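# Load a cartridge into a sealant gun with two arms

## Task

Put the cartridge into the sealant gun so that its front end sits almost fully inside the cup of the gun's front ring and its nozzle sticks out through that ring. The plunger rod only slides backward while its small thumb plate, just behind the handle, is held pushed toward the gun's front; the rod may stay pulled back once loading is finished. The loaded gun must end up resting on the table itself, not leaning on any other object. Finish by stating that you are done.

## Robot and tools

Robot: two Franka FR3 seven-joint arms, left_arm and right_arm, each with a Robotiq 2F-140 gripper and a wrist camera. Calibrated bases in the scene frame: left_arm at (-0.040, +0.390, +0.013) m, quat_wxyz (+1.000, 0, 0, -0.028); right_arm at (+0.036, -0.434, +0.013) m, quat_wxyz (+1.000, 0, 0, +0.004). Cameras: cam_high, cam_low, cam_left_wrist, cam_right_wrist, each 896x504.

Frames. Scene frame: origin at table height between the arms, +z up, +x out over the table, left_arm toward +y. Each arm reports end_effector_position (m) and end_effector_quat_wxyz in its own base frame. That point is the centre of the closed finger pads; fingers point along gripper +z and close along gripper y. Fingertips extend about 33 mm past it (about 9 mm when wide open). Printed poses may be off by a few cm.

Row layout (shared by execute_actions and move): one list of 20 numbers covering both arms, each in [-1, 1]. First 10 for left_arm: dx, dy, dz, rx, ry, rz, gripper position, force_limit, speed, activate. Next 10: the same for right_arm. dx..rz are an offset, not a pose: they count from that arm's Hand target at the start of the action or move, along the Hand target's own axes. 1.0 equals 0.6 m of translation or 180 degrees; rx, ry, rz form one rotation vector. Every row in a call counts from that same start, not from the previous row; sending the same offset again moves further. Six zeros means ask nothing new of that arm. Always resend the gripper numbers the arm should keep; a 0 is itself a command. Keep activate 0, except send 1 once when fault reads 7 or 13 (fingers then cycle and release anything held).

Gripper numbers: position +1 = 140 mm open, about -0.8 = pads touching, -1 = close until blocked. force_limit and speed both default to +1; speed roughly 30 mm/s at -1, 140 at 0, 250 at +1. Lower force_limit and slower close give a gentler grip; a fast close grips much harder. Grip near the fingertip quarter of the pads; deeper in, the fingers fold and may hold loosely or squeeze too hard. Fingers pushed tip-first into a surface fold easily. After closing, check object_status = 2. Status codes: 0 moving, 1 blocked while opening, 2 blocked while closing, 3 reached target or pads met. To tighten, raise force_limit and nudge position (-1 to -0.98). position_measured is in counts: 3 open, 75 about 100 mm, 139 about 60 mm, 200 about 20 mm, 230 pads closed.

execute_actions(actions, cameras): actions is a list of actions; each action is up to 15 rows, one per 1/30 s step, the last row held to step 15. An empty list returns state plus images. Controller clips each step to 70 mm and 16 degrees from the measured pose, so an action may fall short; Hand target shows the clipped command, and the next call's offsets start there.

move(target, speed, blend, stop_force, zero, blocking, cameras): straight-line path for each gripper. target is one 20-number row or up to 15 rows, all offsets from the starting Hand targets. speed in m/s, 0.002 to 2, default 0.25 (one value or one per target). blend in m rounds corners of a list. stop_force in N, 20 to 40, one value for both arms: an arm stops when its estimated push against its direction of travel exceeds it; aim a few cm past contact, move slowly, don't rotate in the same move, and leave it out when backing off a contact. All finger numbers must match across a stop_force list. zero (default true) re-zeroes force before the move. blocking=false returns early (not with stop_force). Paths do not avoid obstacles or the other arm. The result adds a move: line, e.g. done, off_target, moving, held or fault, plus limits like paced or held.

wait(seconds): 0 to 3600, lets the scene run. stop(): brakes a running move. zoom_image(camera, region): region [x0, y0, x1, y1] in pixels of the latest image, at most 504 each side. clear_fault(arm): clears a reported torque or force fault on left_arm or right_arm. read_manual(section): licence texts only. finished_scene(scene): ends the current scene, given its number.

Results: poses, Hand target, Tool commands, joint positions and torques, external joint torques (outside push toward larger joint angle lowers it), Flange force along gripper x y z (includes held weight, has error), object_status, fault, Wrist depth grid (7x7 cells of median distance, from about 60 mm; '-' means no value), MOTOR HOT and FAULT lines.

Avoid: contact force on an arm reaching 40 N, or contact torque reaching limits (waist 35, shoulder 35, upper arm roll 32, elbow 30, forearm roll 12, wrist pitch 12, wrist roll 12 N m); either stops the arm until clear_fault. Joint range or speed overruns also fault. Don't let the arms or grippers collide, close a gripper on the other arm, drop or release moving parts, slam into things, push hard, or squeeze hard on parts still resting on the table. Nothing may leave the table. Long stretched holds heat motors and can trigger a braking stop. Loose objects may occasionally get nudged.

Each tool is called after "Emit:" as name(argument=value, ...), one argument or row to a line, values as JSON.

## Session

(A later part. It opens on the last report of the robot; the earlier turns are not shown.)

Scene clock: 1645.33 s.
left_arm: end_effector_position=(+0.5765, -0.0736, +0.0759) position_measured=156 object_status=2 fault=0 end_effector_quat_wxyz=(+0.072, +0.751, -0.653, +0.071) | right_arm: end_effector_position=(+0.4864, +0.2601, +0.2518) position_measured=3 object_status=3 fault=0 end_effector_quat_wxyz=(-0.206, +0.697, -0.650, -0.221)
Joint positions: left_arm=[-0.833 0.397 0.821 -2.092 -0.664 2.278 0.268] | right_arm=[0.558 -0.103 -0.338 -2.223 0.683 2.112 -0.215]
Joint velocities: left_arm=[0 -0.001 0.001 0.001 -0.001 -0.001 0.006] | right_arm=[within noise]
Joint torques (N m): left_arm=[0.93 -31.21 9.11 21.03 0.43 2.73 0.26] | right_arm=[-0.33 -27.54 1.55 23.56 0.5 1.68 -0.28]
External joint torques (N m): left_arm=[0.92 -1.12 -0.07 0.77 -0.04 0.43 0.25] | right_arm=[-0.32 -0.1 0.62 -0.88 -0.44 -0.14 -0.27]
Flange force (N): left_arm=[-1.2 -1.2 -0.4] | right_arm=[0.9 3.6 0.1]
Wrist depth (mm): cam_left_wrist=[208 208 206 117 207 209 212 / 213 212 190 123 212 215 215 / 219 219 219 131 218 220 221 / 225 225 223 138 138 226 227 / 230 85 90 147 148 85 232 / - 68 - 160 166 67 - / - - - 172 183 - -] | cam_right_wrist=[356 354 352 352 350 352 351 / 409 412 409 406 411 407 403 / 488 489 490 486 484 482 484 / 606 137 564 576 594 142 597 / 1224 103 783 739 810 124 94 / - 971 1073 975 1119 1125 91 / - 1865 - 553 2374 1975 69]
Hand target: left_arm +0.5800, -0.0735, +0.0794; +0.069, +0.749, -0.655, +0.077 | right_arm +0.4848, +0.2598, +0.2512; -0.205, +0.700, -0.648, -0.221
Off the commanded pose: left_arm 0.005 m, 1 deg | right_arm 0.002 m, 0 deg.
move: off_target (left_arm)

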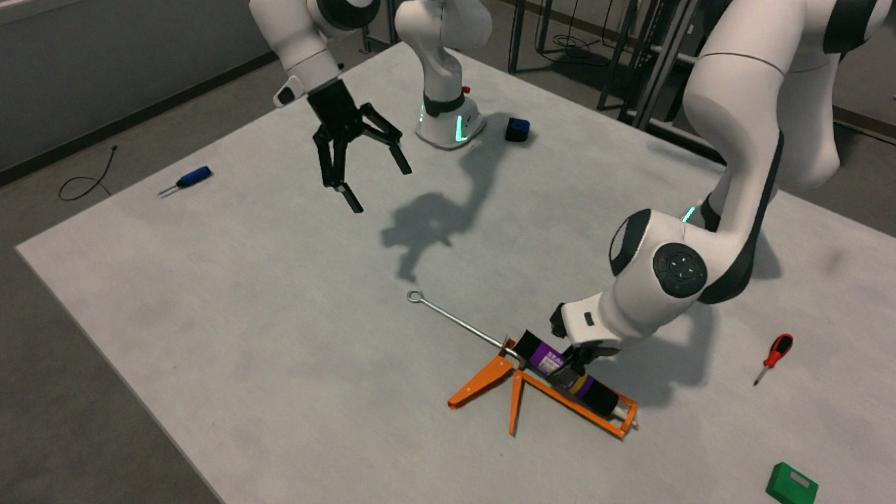

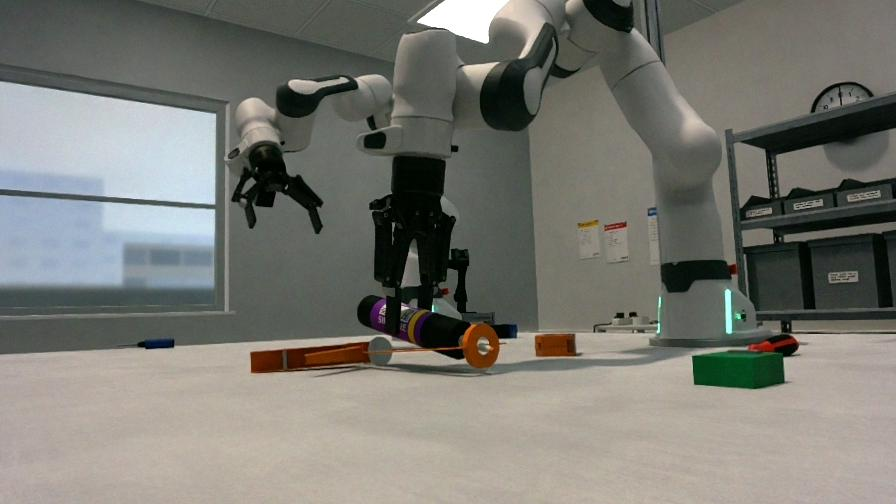

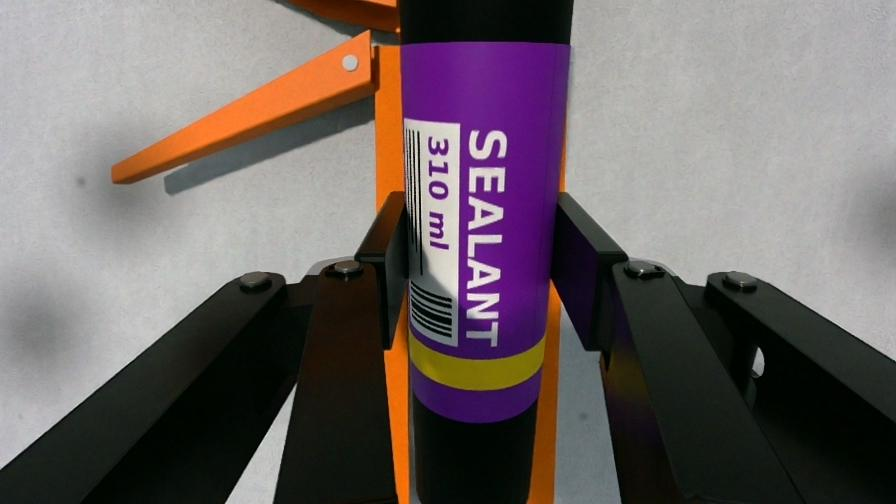

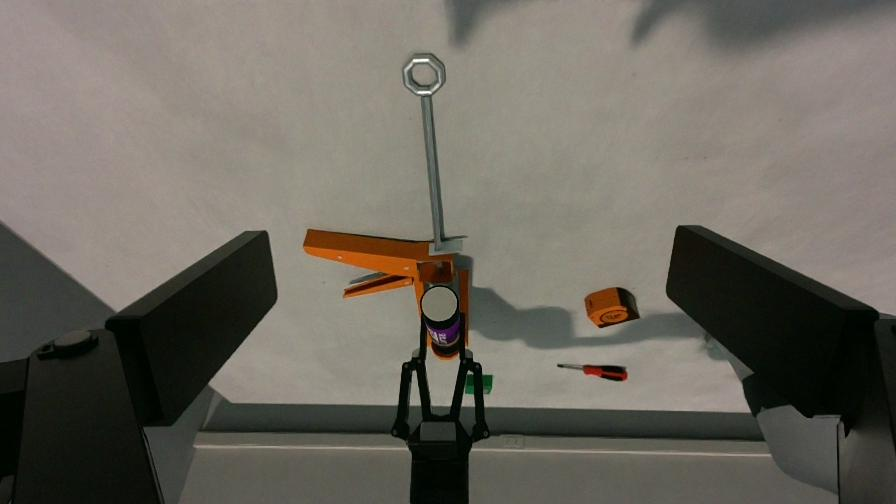

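Emit:
move(
  target=[-0.0417,0,0,0,0,0,-1,-0.1,-1,0,0,0,0,0,0,0,1,-1,0,0],
  speed=0.03,
  stop_force=20,
  cameras=["cam_left_wrist","cam_low","cam_high","cam_right_wrist"],
)

Emit:
zoom_image(
  camera="cam_left_wrist",
  region=[360, 300, 560, 504],
)

Emit:
zoom_image(
  camera="cam_high",
  region=[560, 350, 660, 450],
)

Emit:
zoom_image(
  camera="cam_low",
  region=[320, 230, 540, 400],
)

Emit:
zoom_image(
  camera="cam_right_wrist",
  region=[370, 220, 520, 370],
)

Scene clock: 1673.13 s.
left_arm: end_effector_position=(+0.5732, -0.0487, +0.0709) position_measured=156 object_status=2 fault=0 end_effector_quat_wxyz=(+0.071, +0.750, -0.654, +0.071) | right_arm: end_effector_position=(+0.4864, +0.2601, +0.2518) position_measured=3 object_status=3 fault=0 end_effector_quat_wxyz=(-0.206, +0.697, -0.650, -0.221)
Joint positions: left_arm=[-0.792 0.396 0.819 -2.105 -0.665 2.282 0.316] | right_arm=[0.558 -0.103 -0.338 -2.223 0.683 2.112 -0.215]
Joint torques (N m): left_arm=[0.79 -30.95 8.92 20.82 0 2.65 0.24] | right_arm=[-0.32 -27.53 1.55 23.55 0.5 1.68 -0.31]
External joint torques (N m): left_arm=[1.01 -0.85 -0.04 0.58 -0.46 0.37 0.23] | right_arm=[-0.28 -0.19 0.64 -0.83 -0.43 -0.14 -0.29]
Flange force (N): left_arm=[-1.6 -2.0 1.1] | right_arm=[0.8 3.7 0.0]
Wrist depth (mm): cam_left_wrist=[203 201 180 117 202 204 205 / 207 209 209 123 208 210 210 / 214 214 214 131 149 216 216 / 219 220 218 138 138 220 221 / 226 85 90 147 150 85 225 / - 68 - 158 166 67 - / - - - 172 201 - -] | cam_right_wrist=[355 353 352 353 352 351 352 / 411 412 411 409 407 408 409 / 492 488 489 485 485 487 485 / 601 136 564 573 598 142 595 / - 103 789 741 783 124 93 / - 102 1119 952 1026 1130 91 / - 2197 1754 580 2238 2304 69]
Hand target: left_arm +0.5767, -0.0493, +0.0742; +0.069, +0.749, -0.655, +0.077 | right_arm +0.4848, +0.2598, +0.2512; -0.205, +0.700, -0.648, -0.221
Off the commanded pose: left_arm 0.005 m, 1 deg | right_arm 0.002 m, 0 deg.
move: off_target (left_arm)

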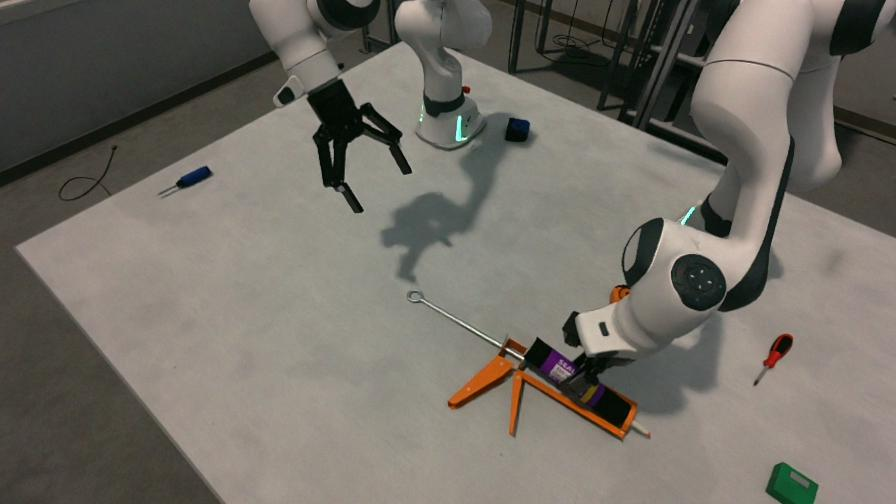

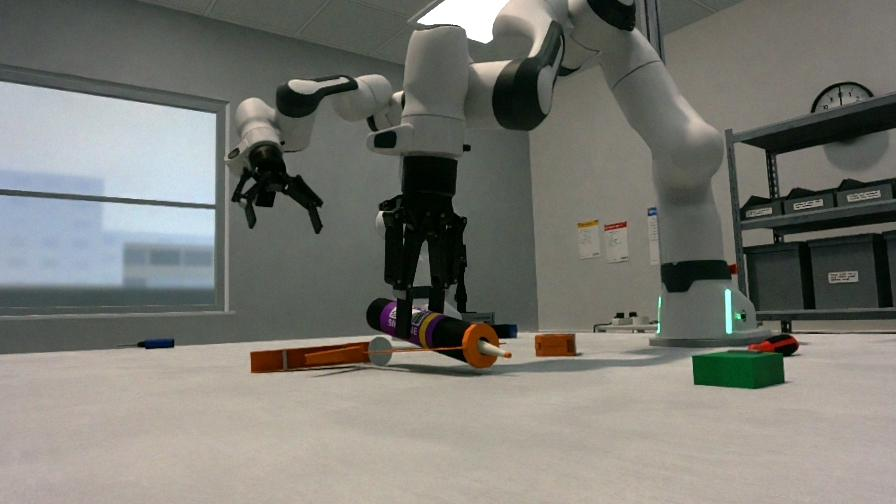

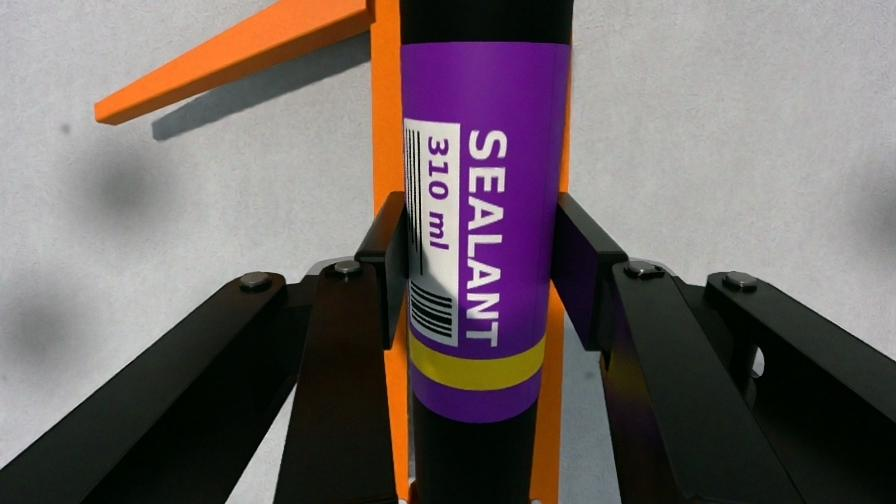

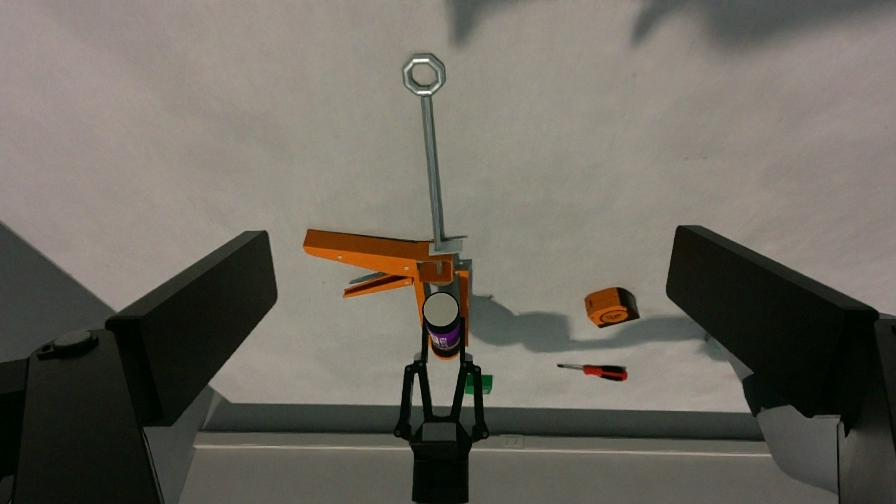

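Scaled by 2.471 from the camera's image (finer frame: 1280x720).

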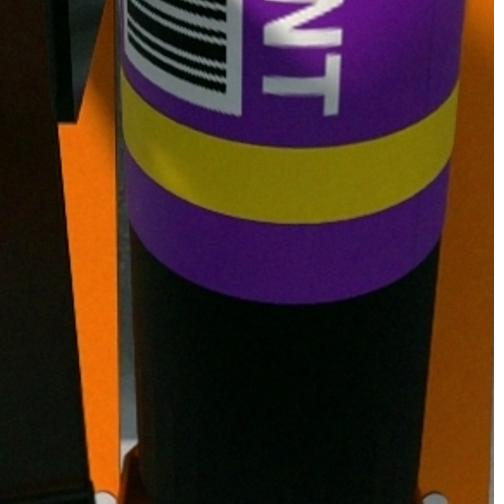

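Scaled by 5.040 from the camera's image (finer frame: 1280x720).

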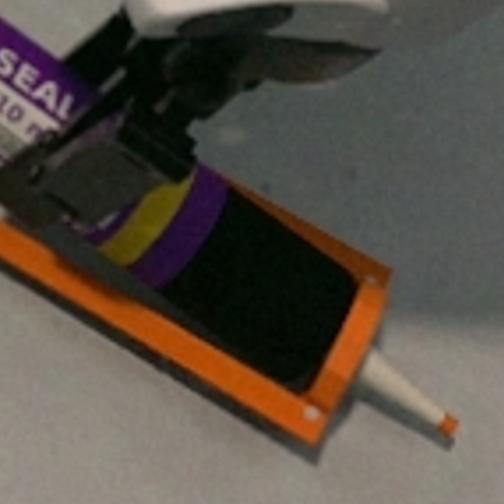

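Scaled by 2.291 from the camera's image (finer frame: 1280x720).

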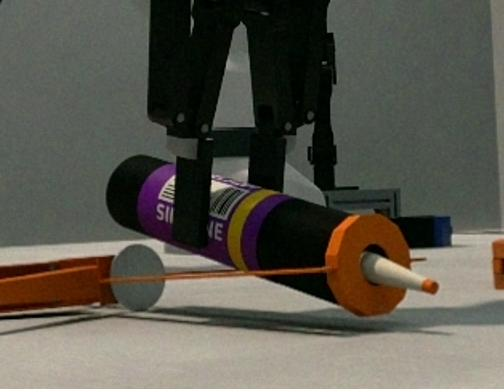

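Scaled by 3.360 from the camera's image (finer frame: 1280x720).

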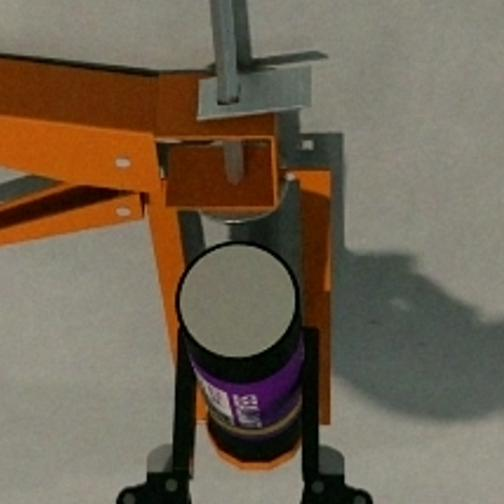

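Emit:
move(
  target=[-0.0129,0,-0.0035,0,0,0,-1,-0.1,-1,0,0,0,0,0,0,0,1,-1,0,0],
  speed=0.03,
  stop_force=20,
  cameras=["cam_left_wrist","cam_low","cam_high","cam_right_wrist"],
)

Emit:
zoom_image(
  camera="cam_left_wrist",
  region=[360, 300, 560, 504],
)

Emit:
zoom_image(
  camera="cam_high",
  region=[560, 350, 660, 450],
)

Emit:
zoom_image(
  camera="cam_low",
  region=[320, 230, 540, 400],
)

Emit:
zoom_image(
  camera="cam_right_wrist",
  region=[370, 220, 520, 370],
)

Scene clock: 1723.40 s.
left_arm: end_effector_position=(+0.5728, -0.0427, +0.0712) position_measured=156 object_status=2 fault=0 end_effector_quat_wxyz=(+0.071, +0.749, -0.654, +0.072) | right_arm: end_effector_position=(+0.4864, +0.2601, +0.2518) position_measured=3 object_status=3 fault=0 end_effector_quat_wxyz=(-0.206, +0.697, -0.650, -0.221)
Joint positions: left_arm=[-0.781 0.393 0.819 -2.108 -0.665 2.282 0.329] | right_arm=[0.558 -0.103 -0.338 -2.223 0.683 2.112 -0.215]
Joint torques (N m): left_arm=[1 -31.01 9.34 20.79 0.5 2.42 0.21] | right_arm=[-0.31 -27.51 1.56 23.58 0.5 1.67 -0.26]
External joint torques (N m): left_arm=[1.12 -1.01 0.37 0.54 0.04 0.13 0.2] | right_arm=[-0.23 -0.13 0.7 -0.85 -0.44 -0.16 -0.25]
Flange force (N): left_arm=[-1.6 -0.9 -1.3] | right_arm=[0.6 3.6 0.0]
Wrist depth (mm): cam_left_wrist=[204 187 185 116 203 204 204 / 209 209 208 123 208 - 208 / 215 214 217 131 146 216 216 / 220 221 218 138 138 221 222 / 225 84 90 147 150 84 227 / - 68 - 160 171 67 - / - - - 168 - - -] | cam_right_wrist=[355 353 353 353 353 355 352 / 409 408 407 407 408 405 406 / 492 489 489 482 482 486 486 / 603 137 564 570 600 142 594 / 1224 103 786 739 822 124 93 / - 103 1141 963 1083 1130 91 / - 2117 2304 586 2555 2374 69]
Hand target: left_arm +0.5756, -0.0413, +0.0747; +0.069, +0.749, -0.655, +0.077 | right_arm +0.4848, +0.2598, +0.2512; -0.205, +0.700, -0.648, -0.221
Off the commanded pose: left_arm 0.005 m, 1 deg | right_arm 0.002 m, 0 deg.
move: off_target (left_arm)

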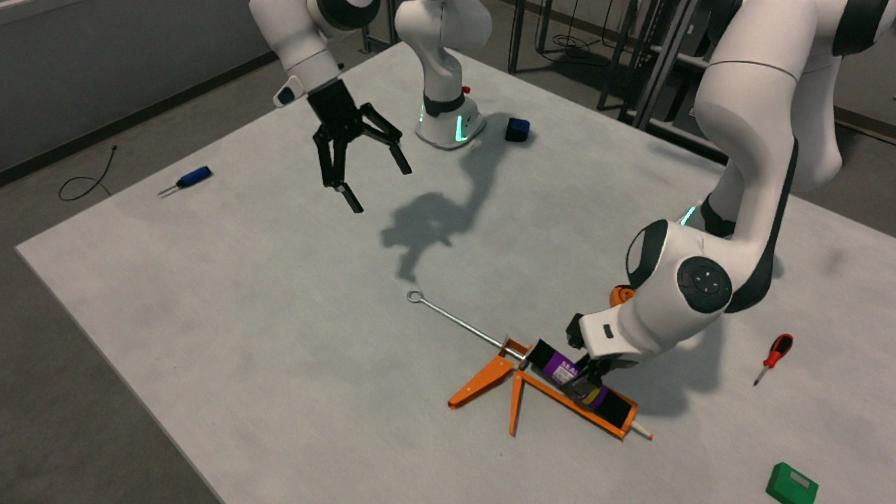

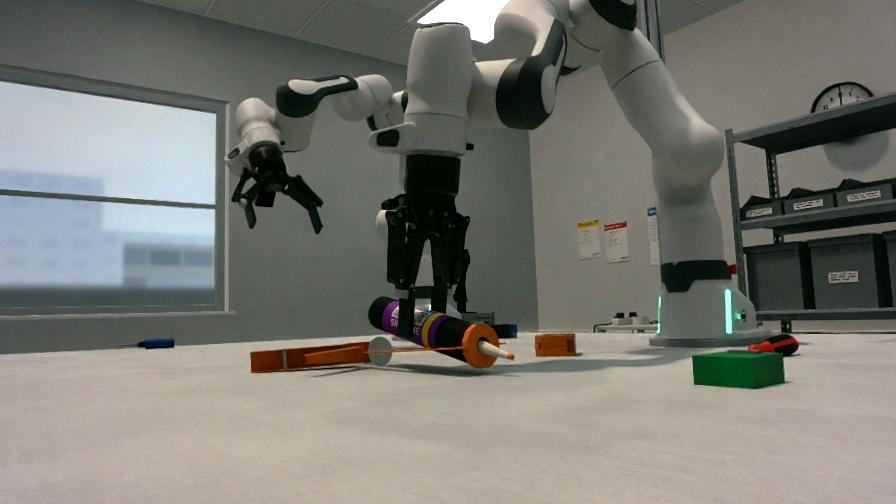

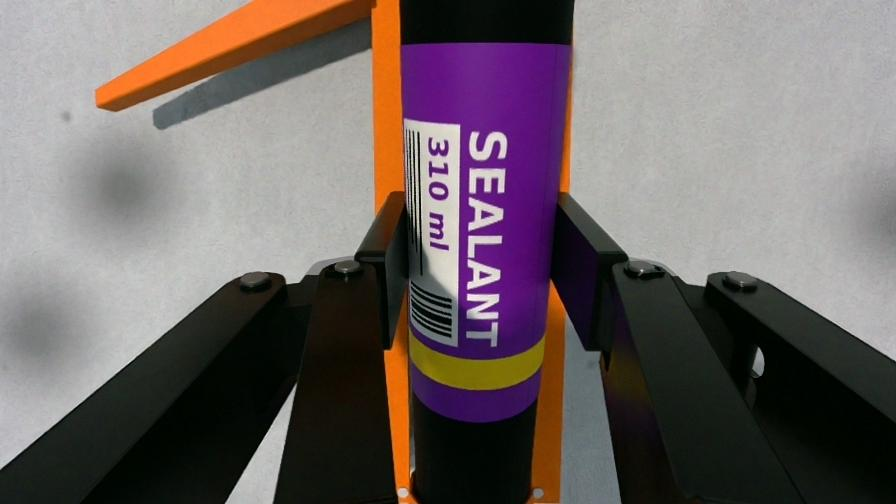

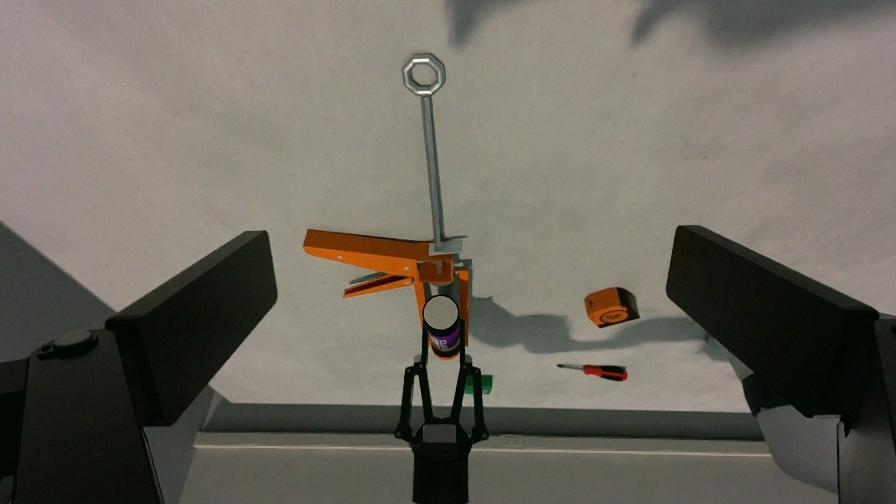

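Scaled by 2.471 from the camera's image (finer frame: 1280x720).

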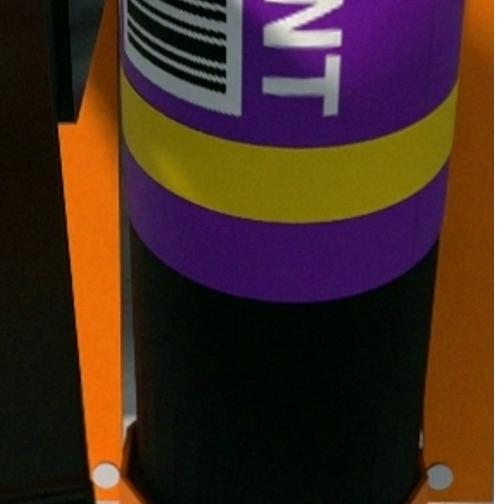

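Scaled by 5.040 from the camera's image (finer frame: 1280x720).

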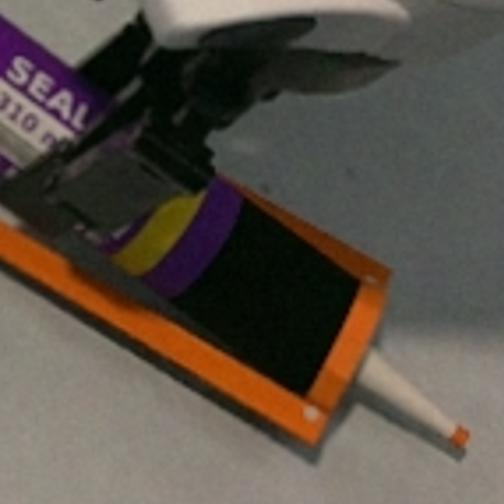

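Scaled by 2.291 from the camera's image (finer frame: 1280x720).

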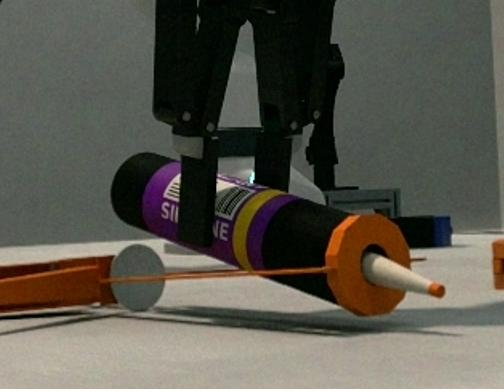

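Scaled by 3.360 from the camera's image (finer frame: 1280x720).

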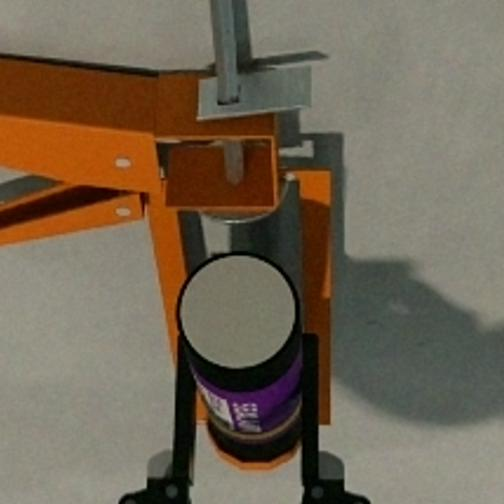

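Emit:
move(
  target=[-0.0067,0,0.0112,0,-0.0222,0,-1,-0.1,-1,0,0,0,0,0,0,0,1,-1,0,0],
  speed=0.03,
  cameras=["cam_left_wrist","cam_low","cam_high","cam_right_wrist"],
)

Emit:
zoom_image(
  camera="cam_high",
  region=[480, 310, 660, 450],
)

Emit:
zoom_image(
  camera="cam_low",
  region=[320, 230, 540, 400],
)

Emit:
zoom_image(
  camera="cam_right_wrist",
  region=[370, 220, 520, 370],
)

Scene clock: 1740.33 s.
left_arm: end_effector_position=(+0.5713, -0.0419, +0.0648) position_measured=156 object_status=2 fault=0 end_effector_quat_wxyz=(+0.051, +0.748, -0.660, +0.049) | right_arm: end_effector_position=(+0.4864, +0.2601, +0.2518) position_measured=3 object_status=3 fault=0 end_effector_quat_wxyz=(-0.206, +0.697, -0.650, -0.221)
Joint positions: left_arm=[-0.843 0.421 0.857 -2.109 -0.63 2.299 0.292] | right_arm=[0.558 -0.103 -0.338 -2.223 0.683 2.112 -0.215]
Joint velocities: left_arm=[-0.001 0.001 0.002 0 0.001 0 -0.007] | right_arm=[within noise]
Joint torques (N m): left_arm=[0.61 -29.41 11.08 21.2 0.95 2.81 -0.19] | right_arm=[-0.36 -27.54 1.53 23.58 0.51 1.68 -0.29]
External joint torques (N m): left_arm=[0.5 0.14 0.95 1.37 0.45 0.43 -0.2] | right_arm=[-0.47 -0.27 0.47 -0.76 -0.43 -0.12 -0.27]
Flange force (N): left_arm=[0.1 -4.1 -1.7] | right_arm=[0.9 3.6 -0.4]
Wrist depth (mm): cam_left_wrist=[192 170 192 116 191 194 194 / 200 200 199 122 133 201 201 / 208 208 208 131 143 211 208 / 217 214 212 138 136 215 216 / 223 - 90 147 149 85 224 / - 68 - 160 172 67 - / - - - 175 187 - -] | cam_right_wrist=[353 354 353 349 351 353 353 / 407 409 407 408 409 407 408 / 489 488 488 483 486 487 484 / 603 137 561 573 598 142 592 / 1224 103 789 737 836 124 93 / - 111 1125 967 1109 1109 91 / - - 2374 588 2374 2282 69]
Hand target: left_arm +0.5752, -0.0388, +0.0673; +0.046, +0.751, -0.657, +0.050 | right_arm +0.4848, +0.2598, +0.2512; -0.205, +0.700, -0.648, -0.221
Off the commanded pose: left_arm 0.006 m, 1 deg | right_arm 0.002 m, 0 deg.
move: off_target (left_arm)

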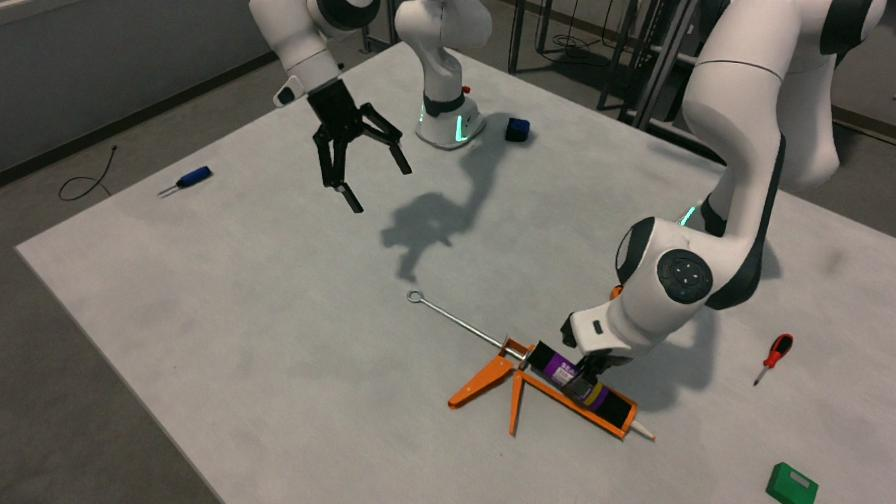

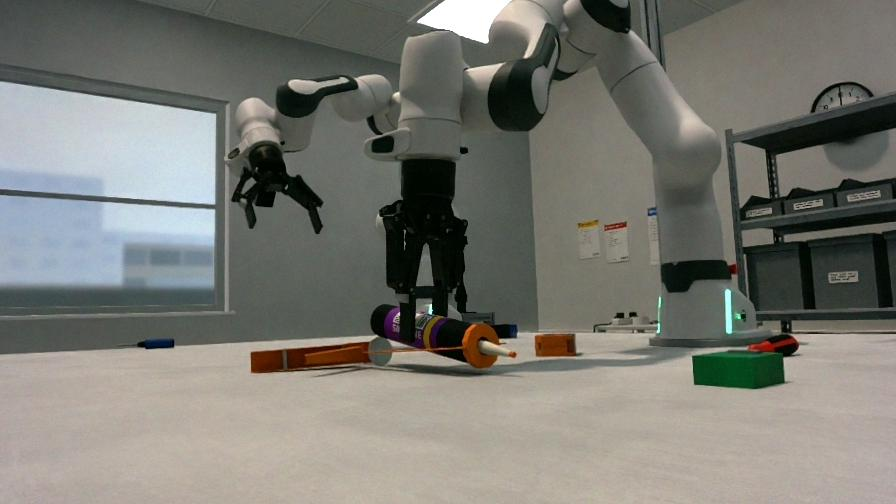

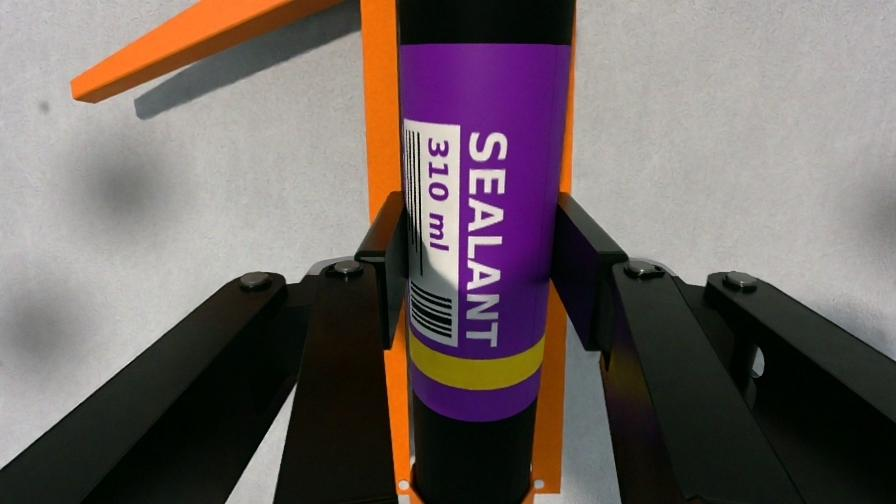

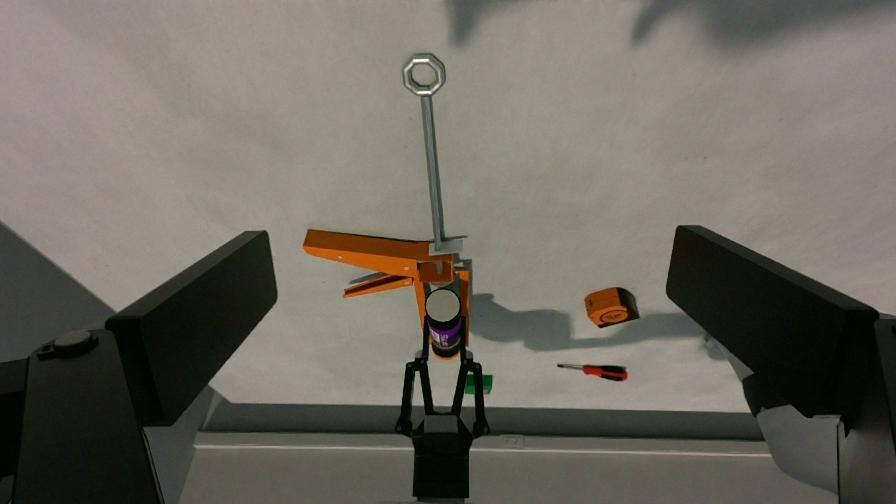

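Scaled by 2.800 from the camera's image (finer frame: 1280x720).

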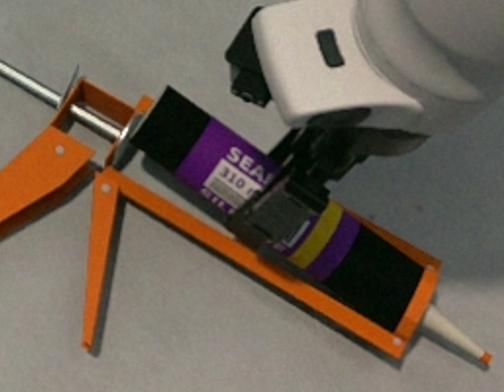

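Scaled by 2.291 from the camera's image (finer frame: 1280x720).

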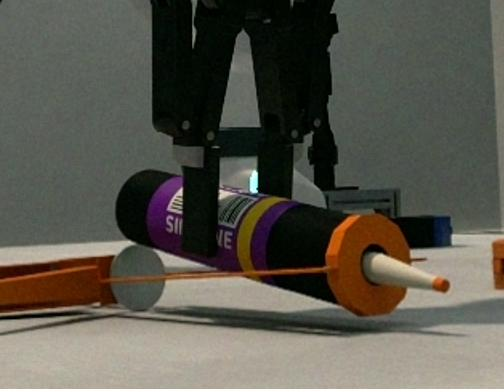

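Scaled by 3.360 from the camera's image (finer frame: 1280x720).

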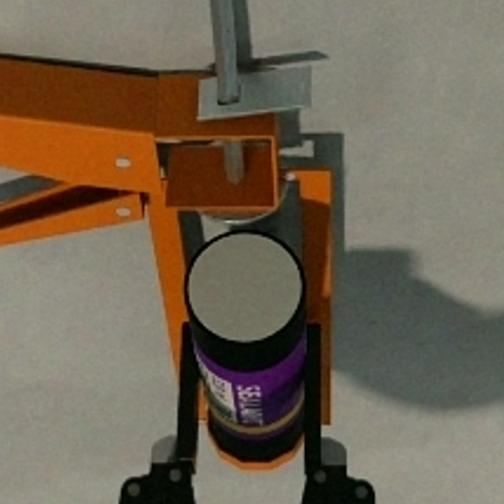

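Emit:
zoom_image(
  camera="cam_high",
  region=[500, 325, 560, 385],
)

Emit:
zoom_image(
  camera="cam_low",
  region=[350, 290, 450, 380],
)

Emit:
zoom_image(
  camera="cam_right_wrist",
  region=[410, 260, 480, 330],
)

Scaled by 8.400 from the camera's image (finer frame: 1280x720).

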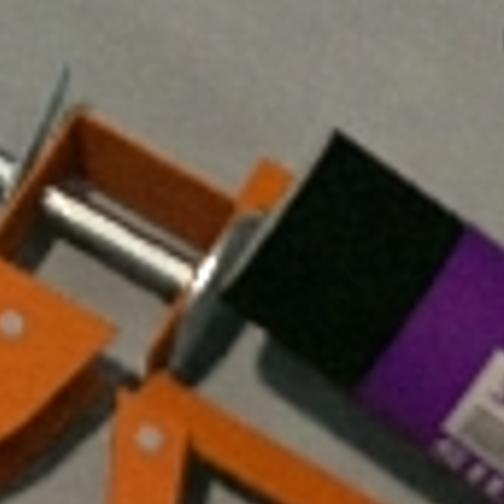

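Scaled by 5.040 from the camera's image (finer frame: 1280x720).

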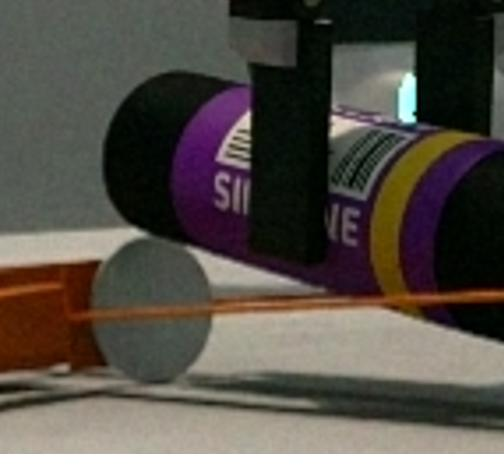

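Scaled by 7.200 from the camera's image (finer frame: 1280x720).

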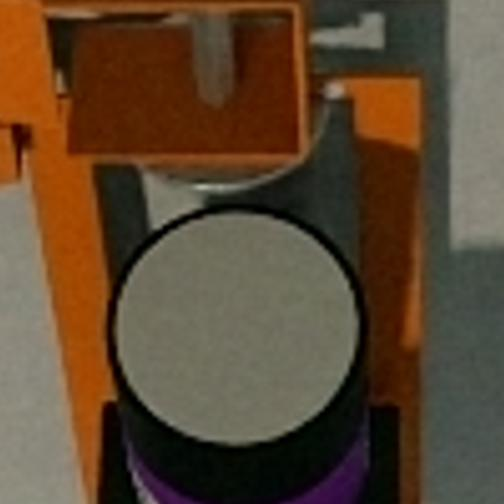

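Emit:
move(
  target=[-0.0098,0,-0.0017,0,0,0,-1,-0.1,-1,0,0,0,0,0,0,0,1,-1,0,0],
  speed=0.03,
  stop_force=20,
  cameras=["cam_left_wrist","cam_low","cam_high","cam_right_wrist"],
)

Emit:
zoom_image(
  camera="cam_high",
  region=[480, 310, 660, 450],
)

Emit:
zoom_image(
  camera="cam_low",
  region=[350, 290, 450, 380],
)

Emit:
zoom_image(
  camera="cam_right_wrist",
  region=[370, 220, 520, 370],
)

Scene clock: 1773.67 s.
left_arm: end_effector_position=(+0.5719, -0.0377, +0.0656) position_measured=156 object_status=2 fault=0 end_effector_quat_wxyz=(+0.050, +0.751, -0.657, +0.049) | right_arm: end_effector_position=(+0.4864, +0.2601, +0.2518) position_measured=3 object_status=3 fault=0 end_effector_quat_wxyz=(-0.206, +0.697, -0.650, -0.221)
Joint positions: left_arm=[-0.84 0.421 0.861 -2.109 -0.63 2.299 0.29] | right_arm=[0.558 -0.103 -0.338 -2.223 0.683 2.112 -0.215]
Joint torques (N m): left_arm=[1.73 -29.83 11.64 20.63 0.94 2.81 0.16] | right_arm=[-0.33 -27.57 1.55 23.56 0.5 1.67 -0.29]
External joint torques (N m): left_arm=[1.73 -0.43 1.59 0.77 0.44 0.43 0.15] | right_arm=[-0.23 -0.16 0.71 -0.88 -0.44 -0.16 -0.27]
Flange force (N): left_arm=[-2.6 -2.5 -1.9] | right_arm=[0.7 3.8 0.1]
Wrist depth (mm): cam_left_wrist=[193 171 193 115 171 195 195 / 201 201 199 122 130 201 202 / 209 210 209 131 179 209 209 / 216 216 213 138 136 215 217 / 223 84 90 148 149 85 223 / - 68 - 160 174 67 - / - - - 175 188 - -] | cam_right_wrist=[355 352 352 352 352 353 354 / 410 410 413 407 412 407 407 / 490 492 487 486 487 484 487 / 607 137 573 572 603 142 595 / - 103 732 739 822 124 93 / - 102 1141 975 1119 1199 91 / - 1808 2117 592 2260 2282 69]
Hand target: left_arm +0.5744, -0.0329, +0.0675; +0.046, +0.751, -0.657, +0.050 | right_arm +0.4848, +0.2598, +0.2512; -0.205, +0.700, -0.648, -0.221
Off the commanded pose: left_arm 0.006 m, 0 deg | right_arm 0.002 m, 0 deg.
move: off_target (left_arm)

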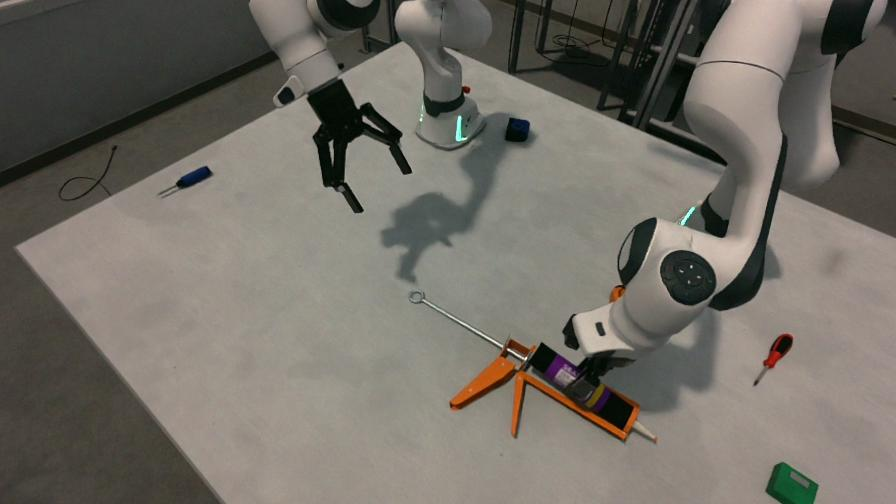

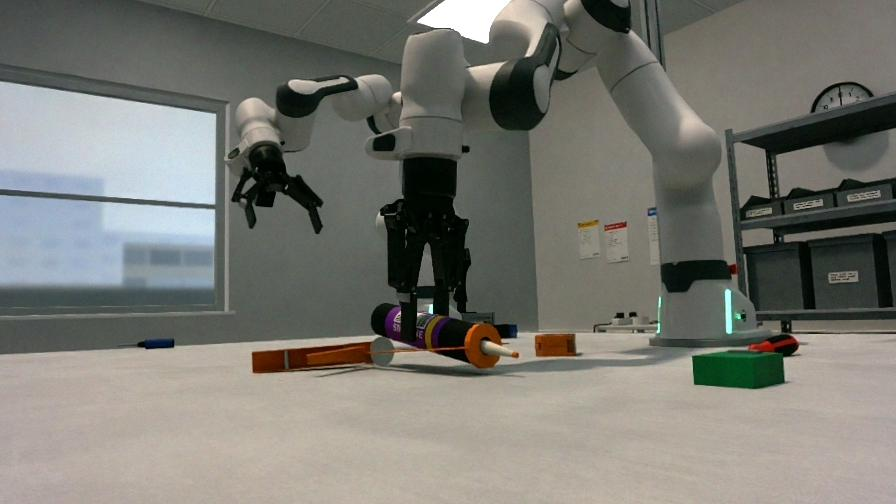

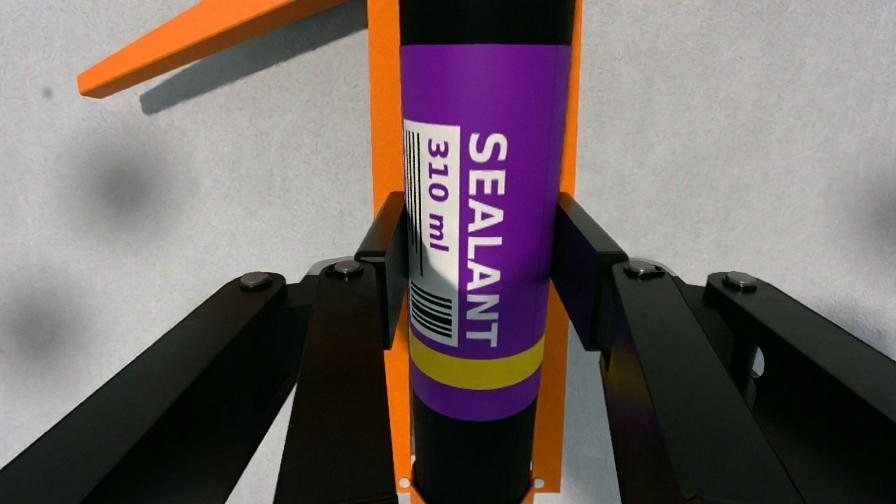

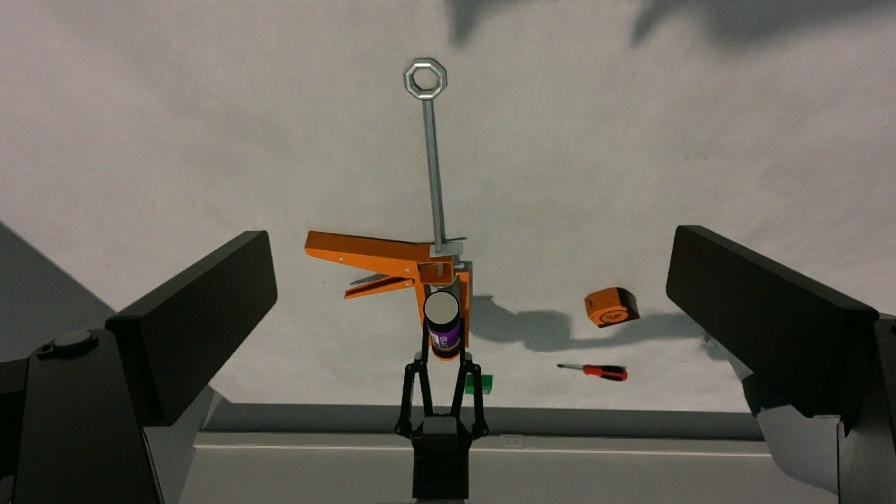

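Scaled by 2.800 from the camera's image (finer frame: 1280x720).

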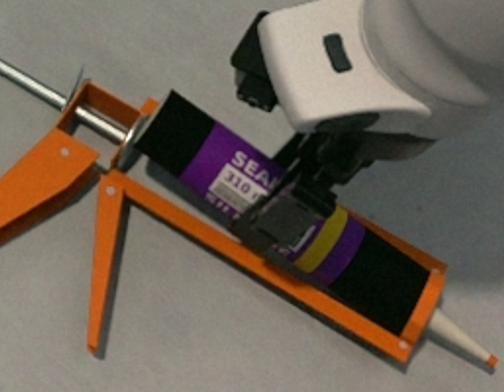

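Scaled by 5.040 from the camera's image (finer frame: 1280x720).

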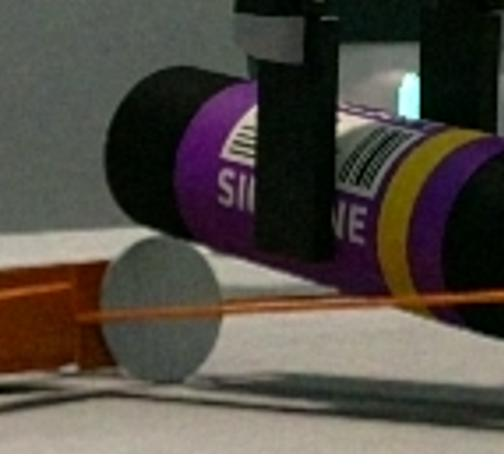

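Scaled by 3.360 from the camera's image (finer frame: 1280x720).

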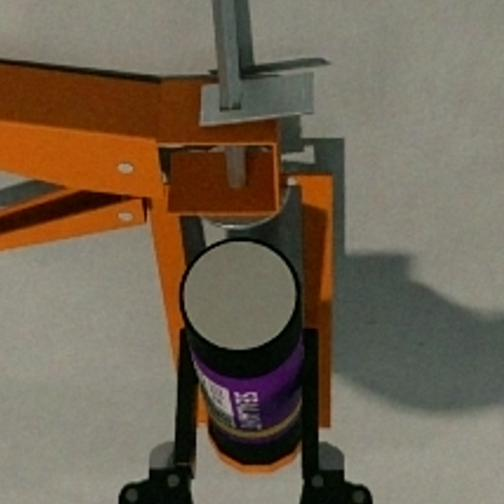

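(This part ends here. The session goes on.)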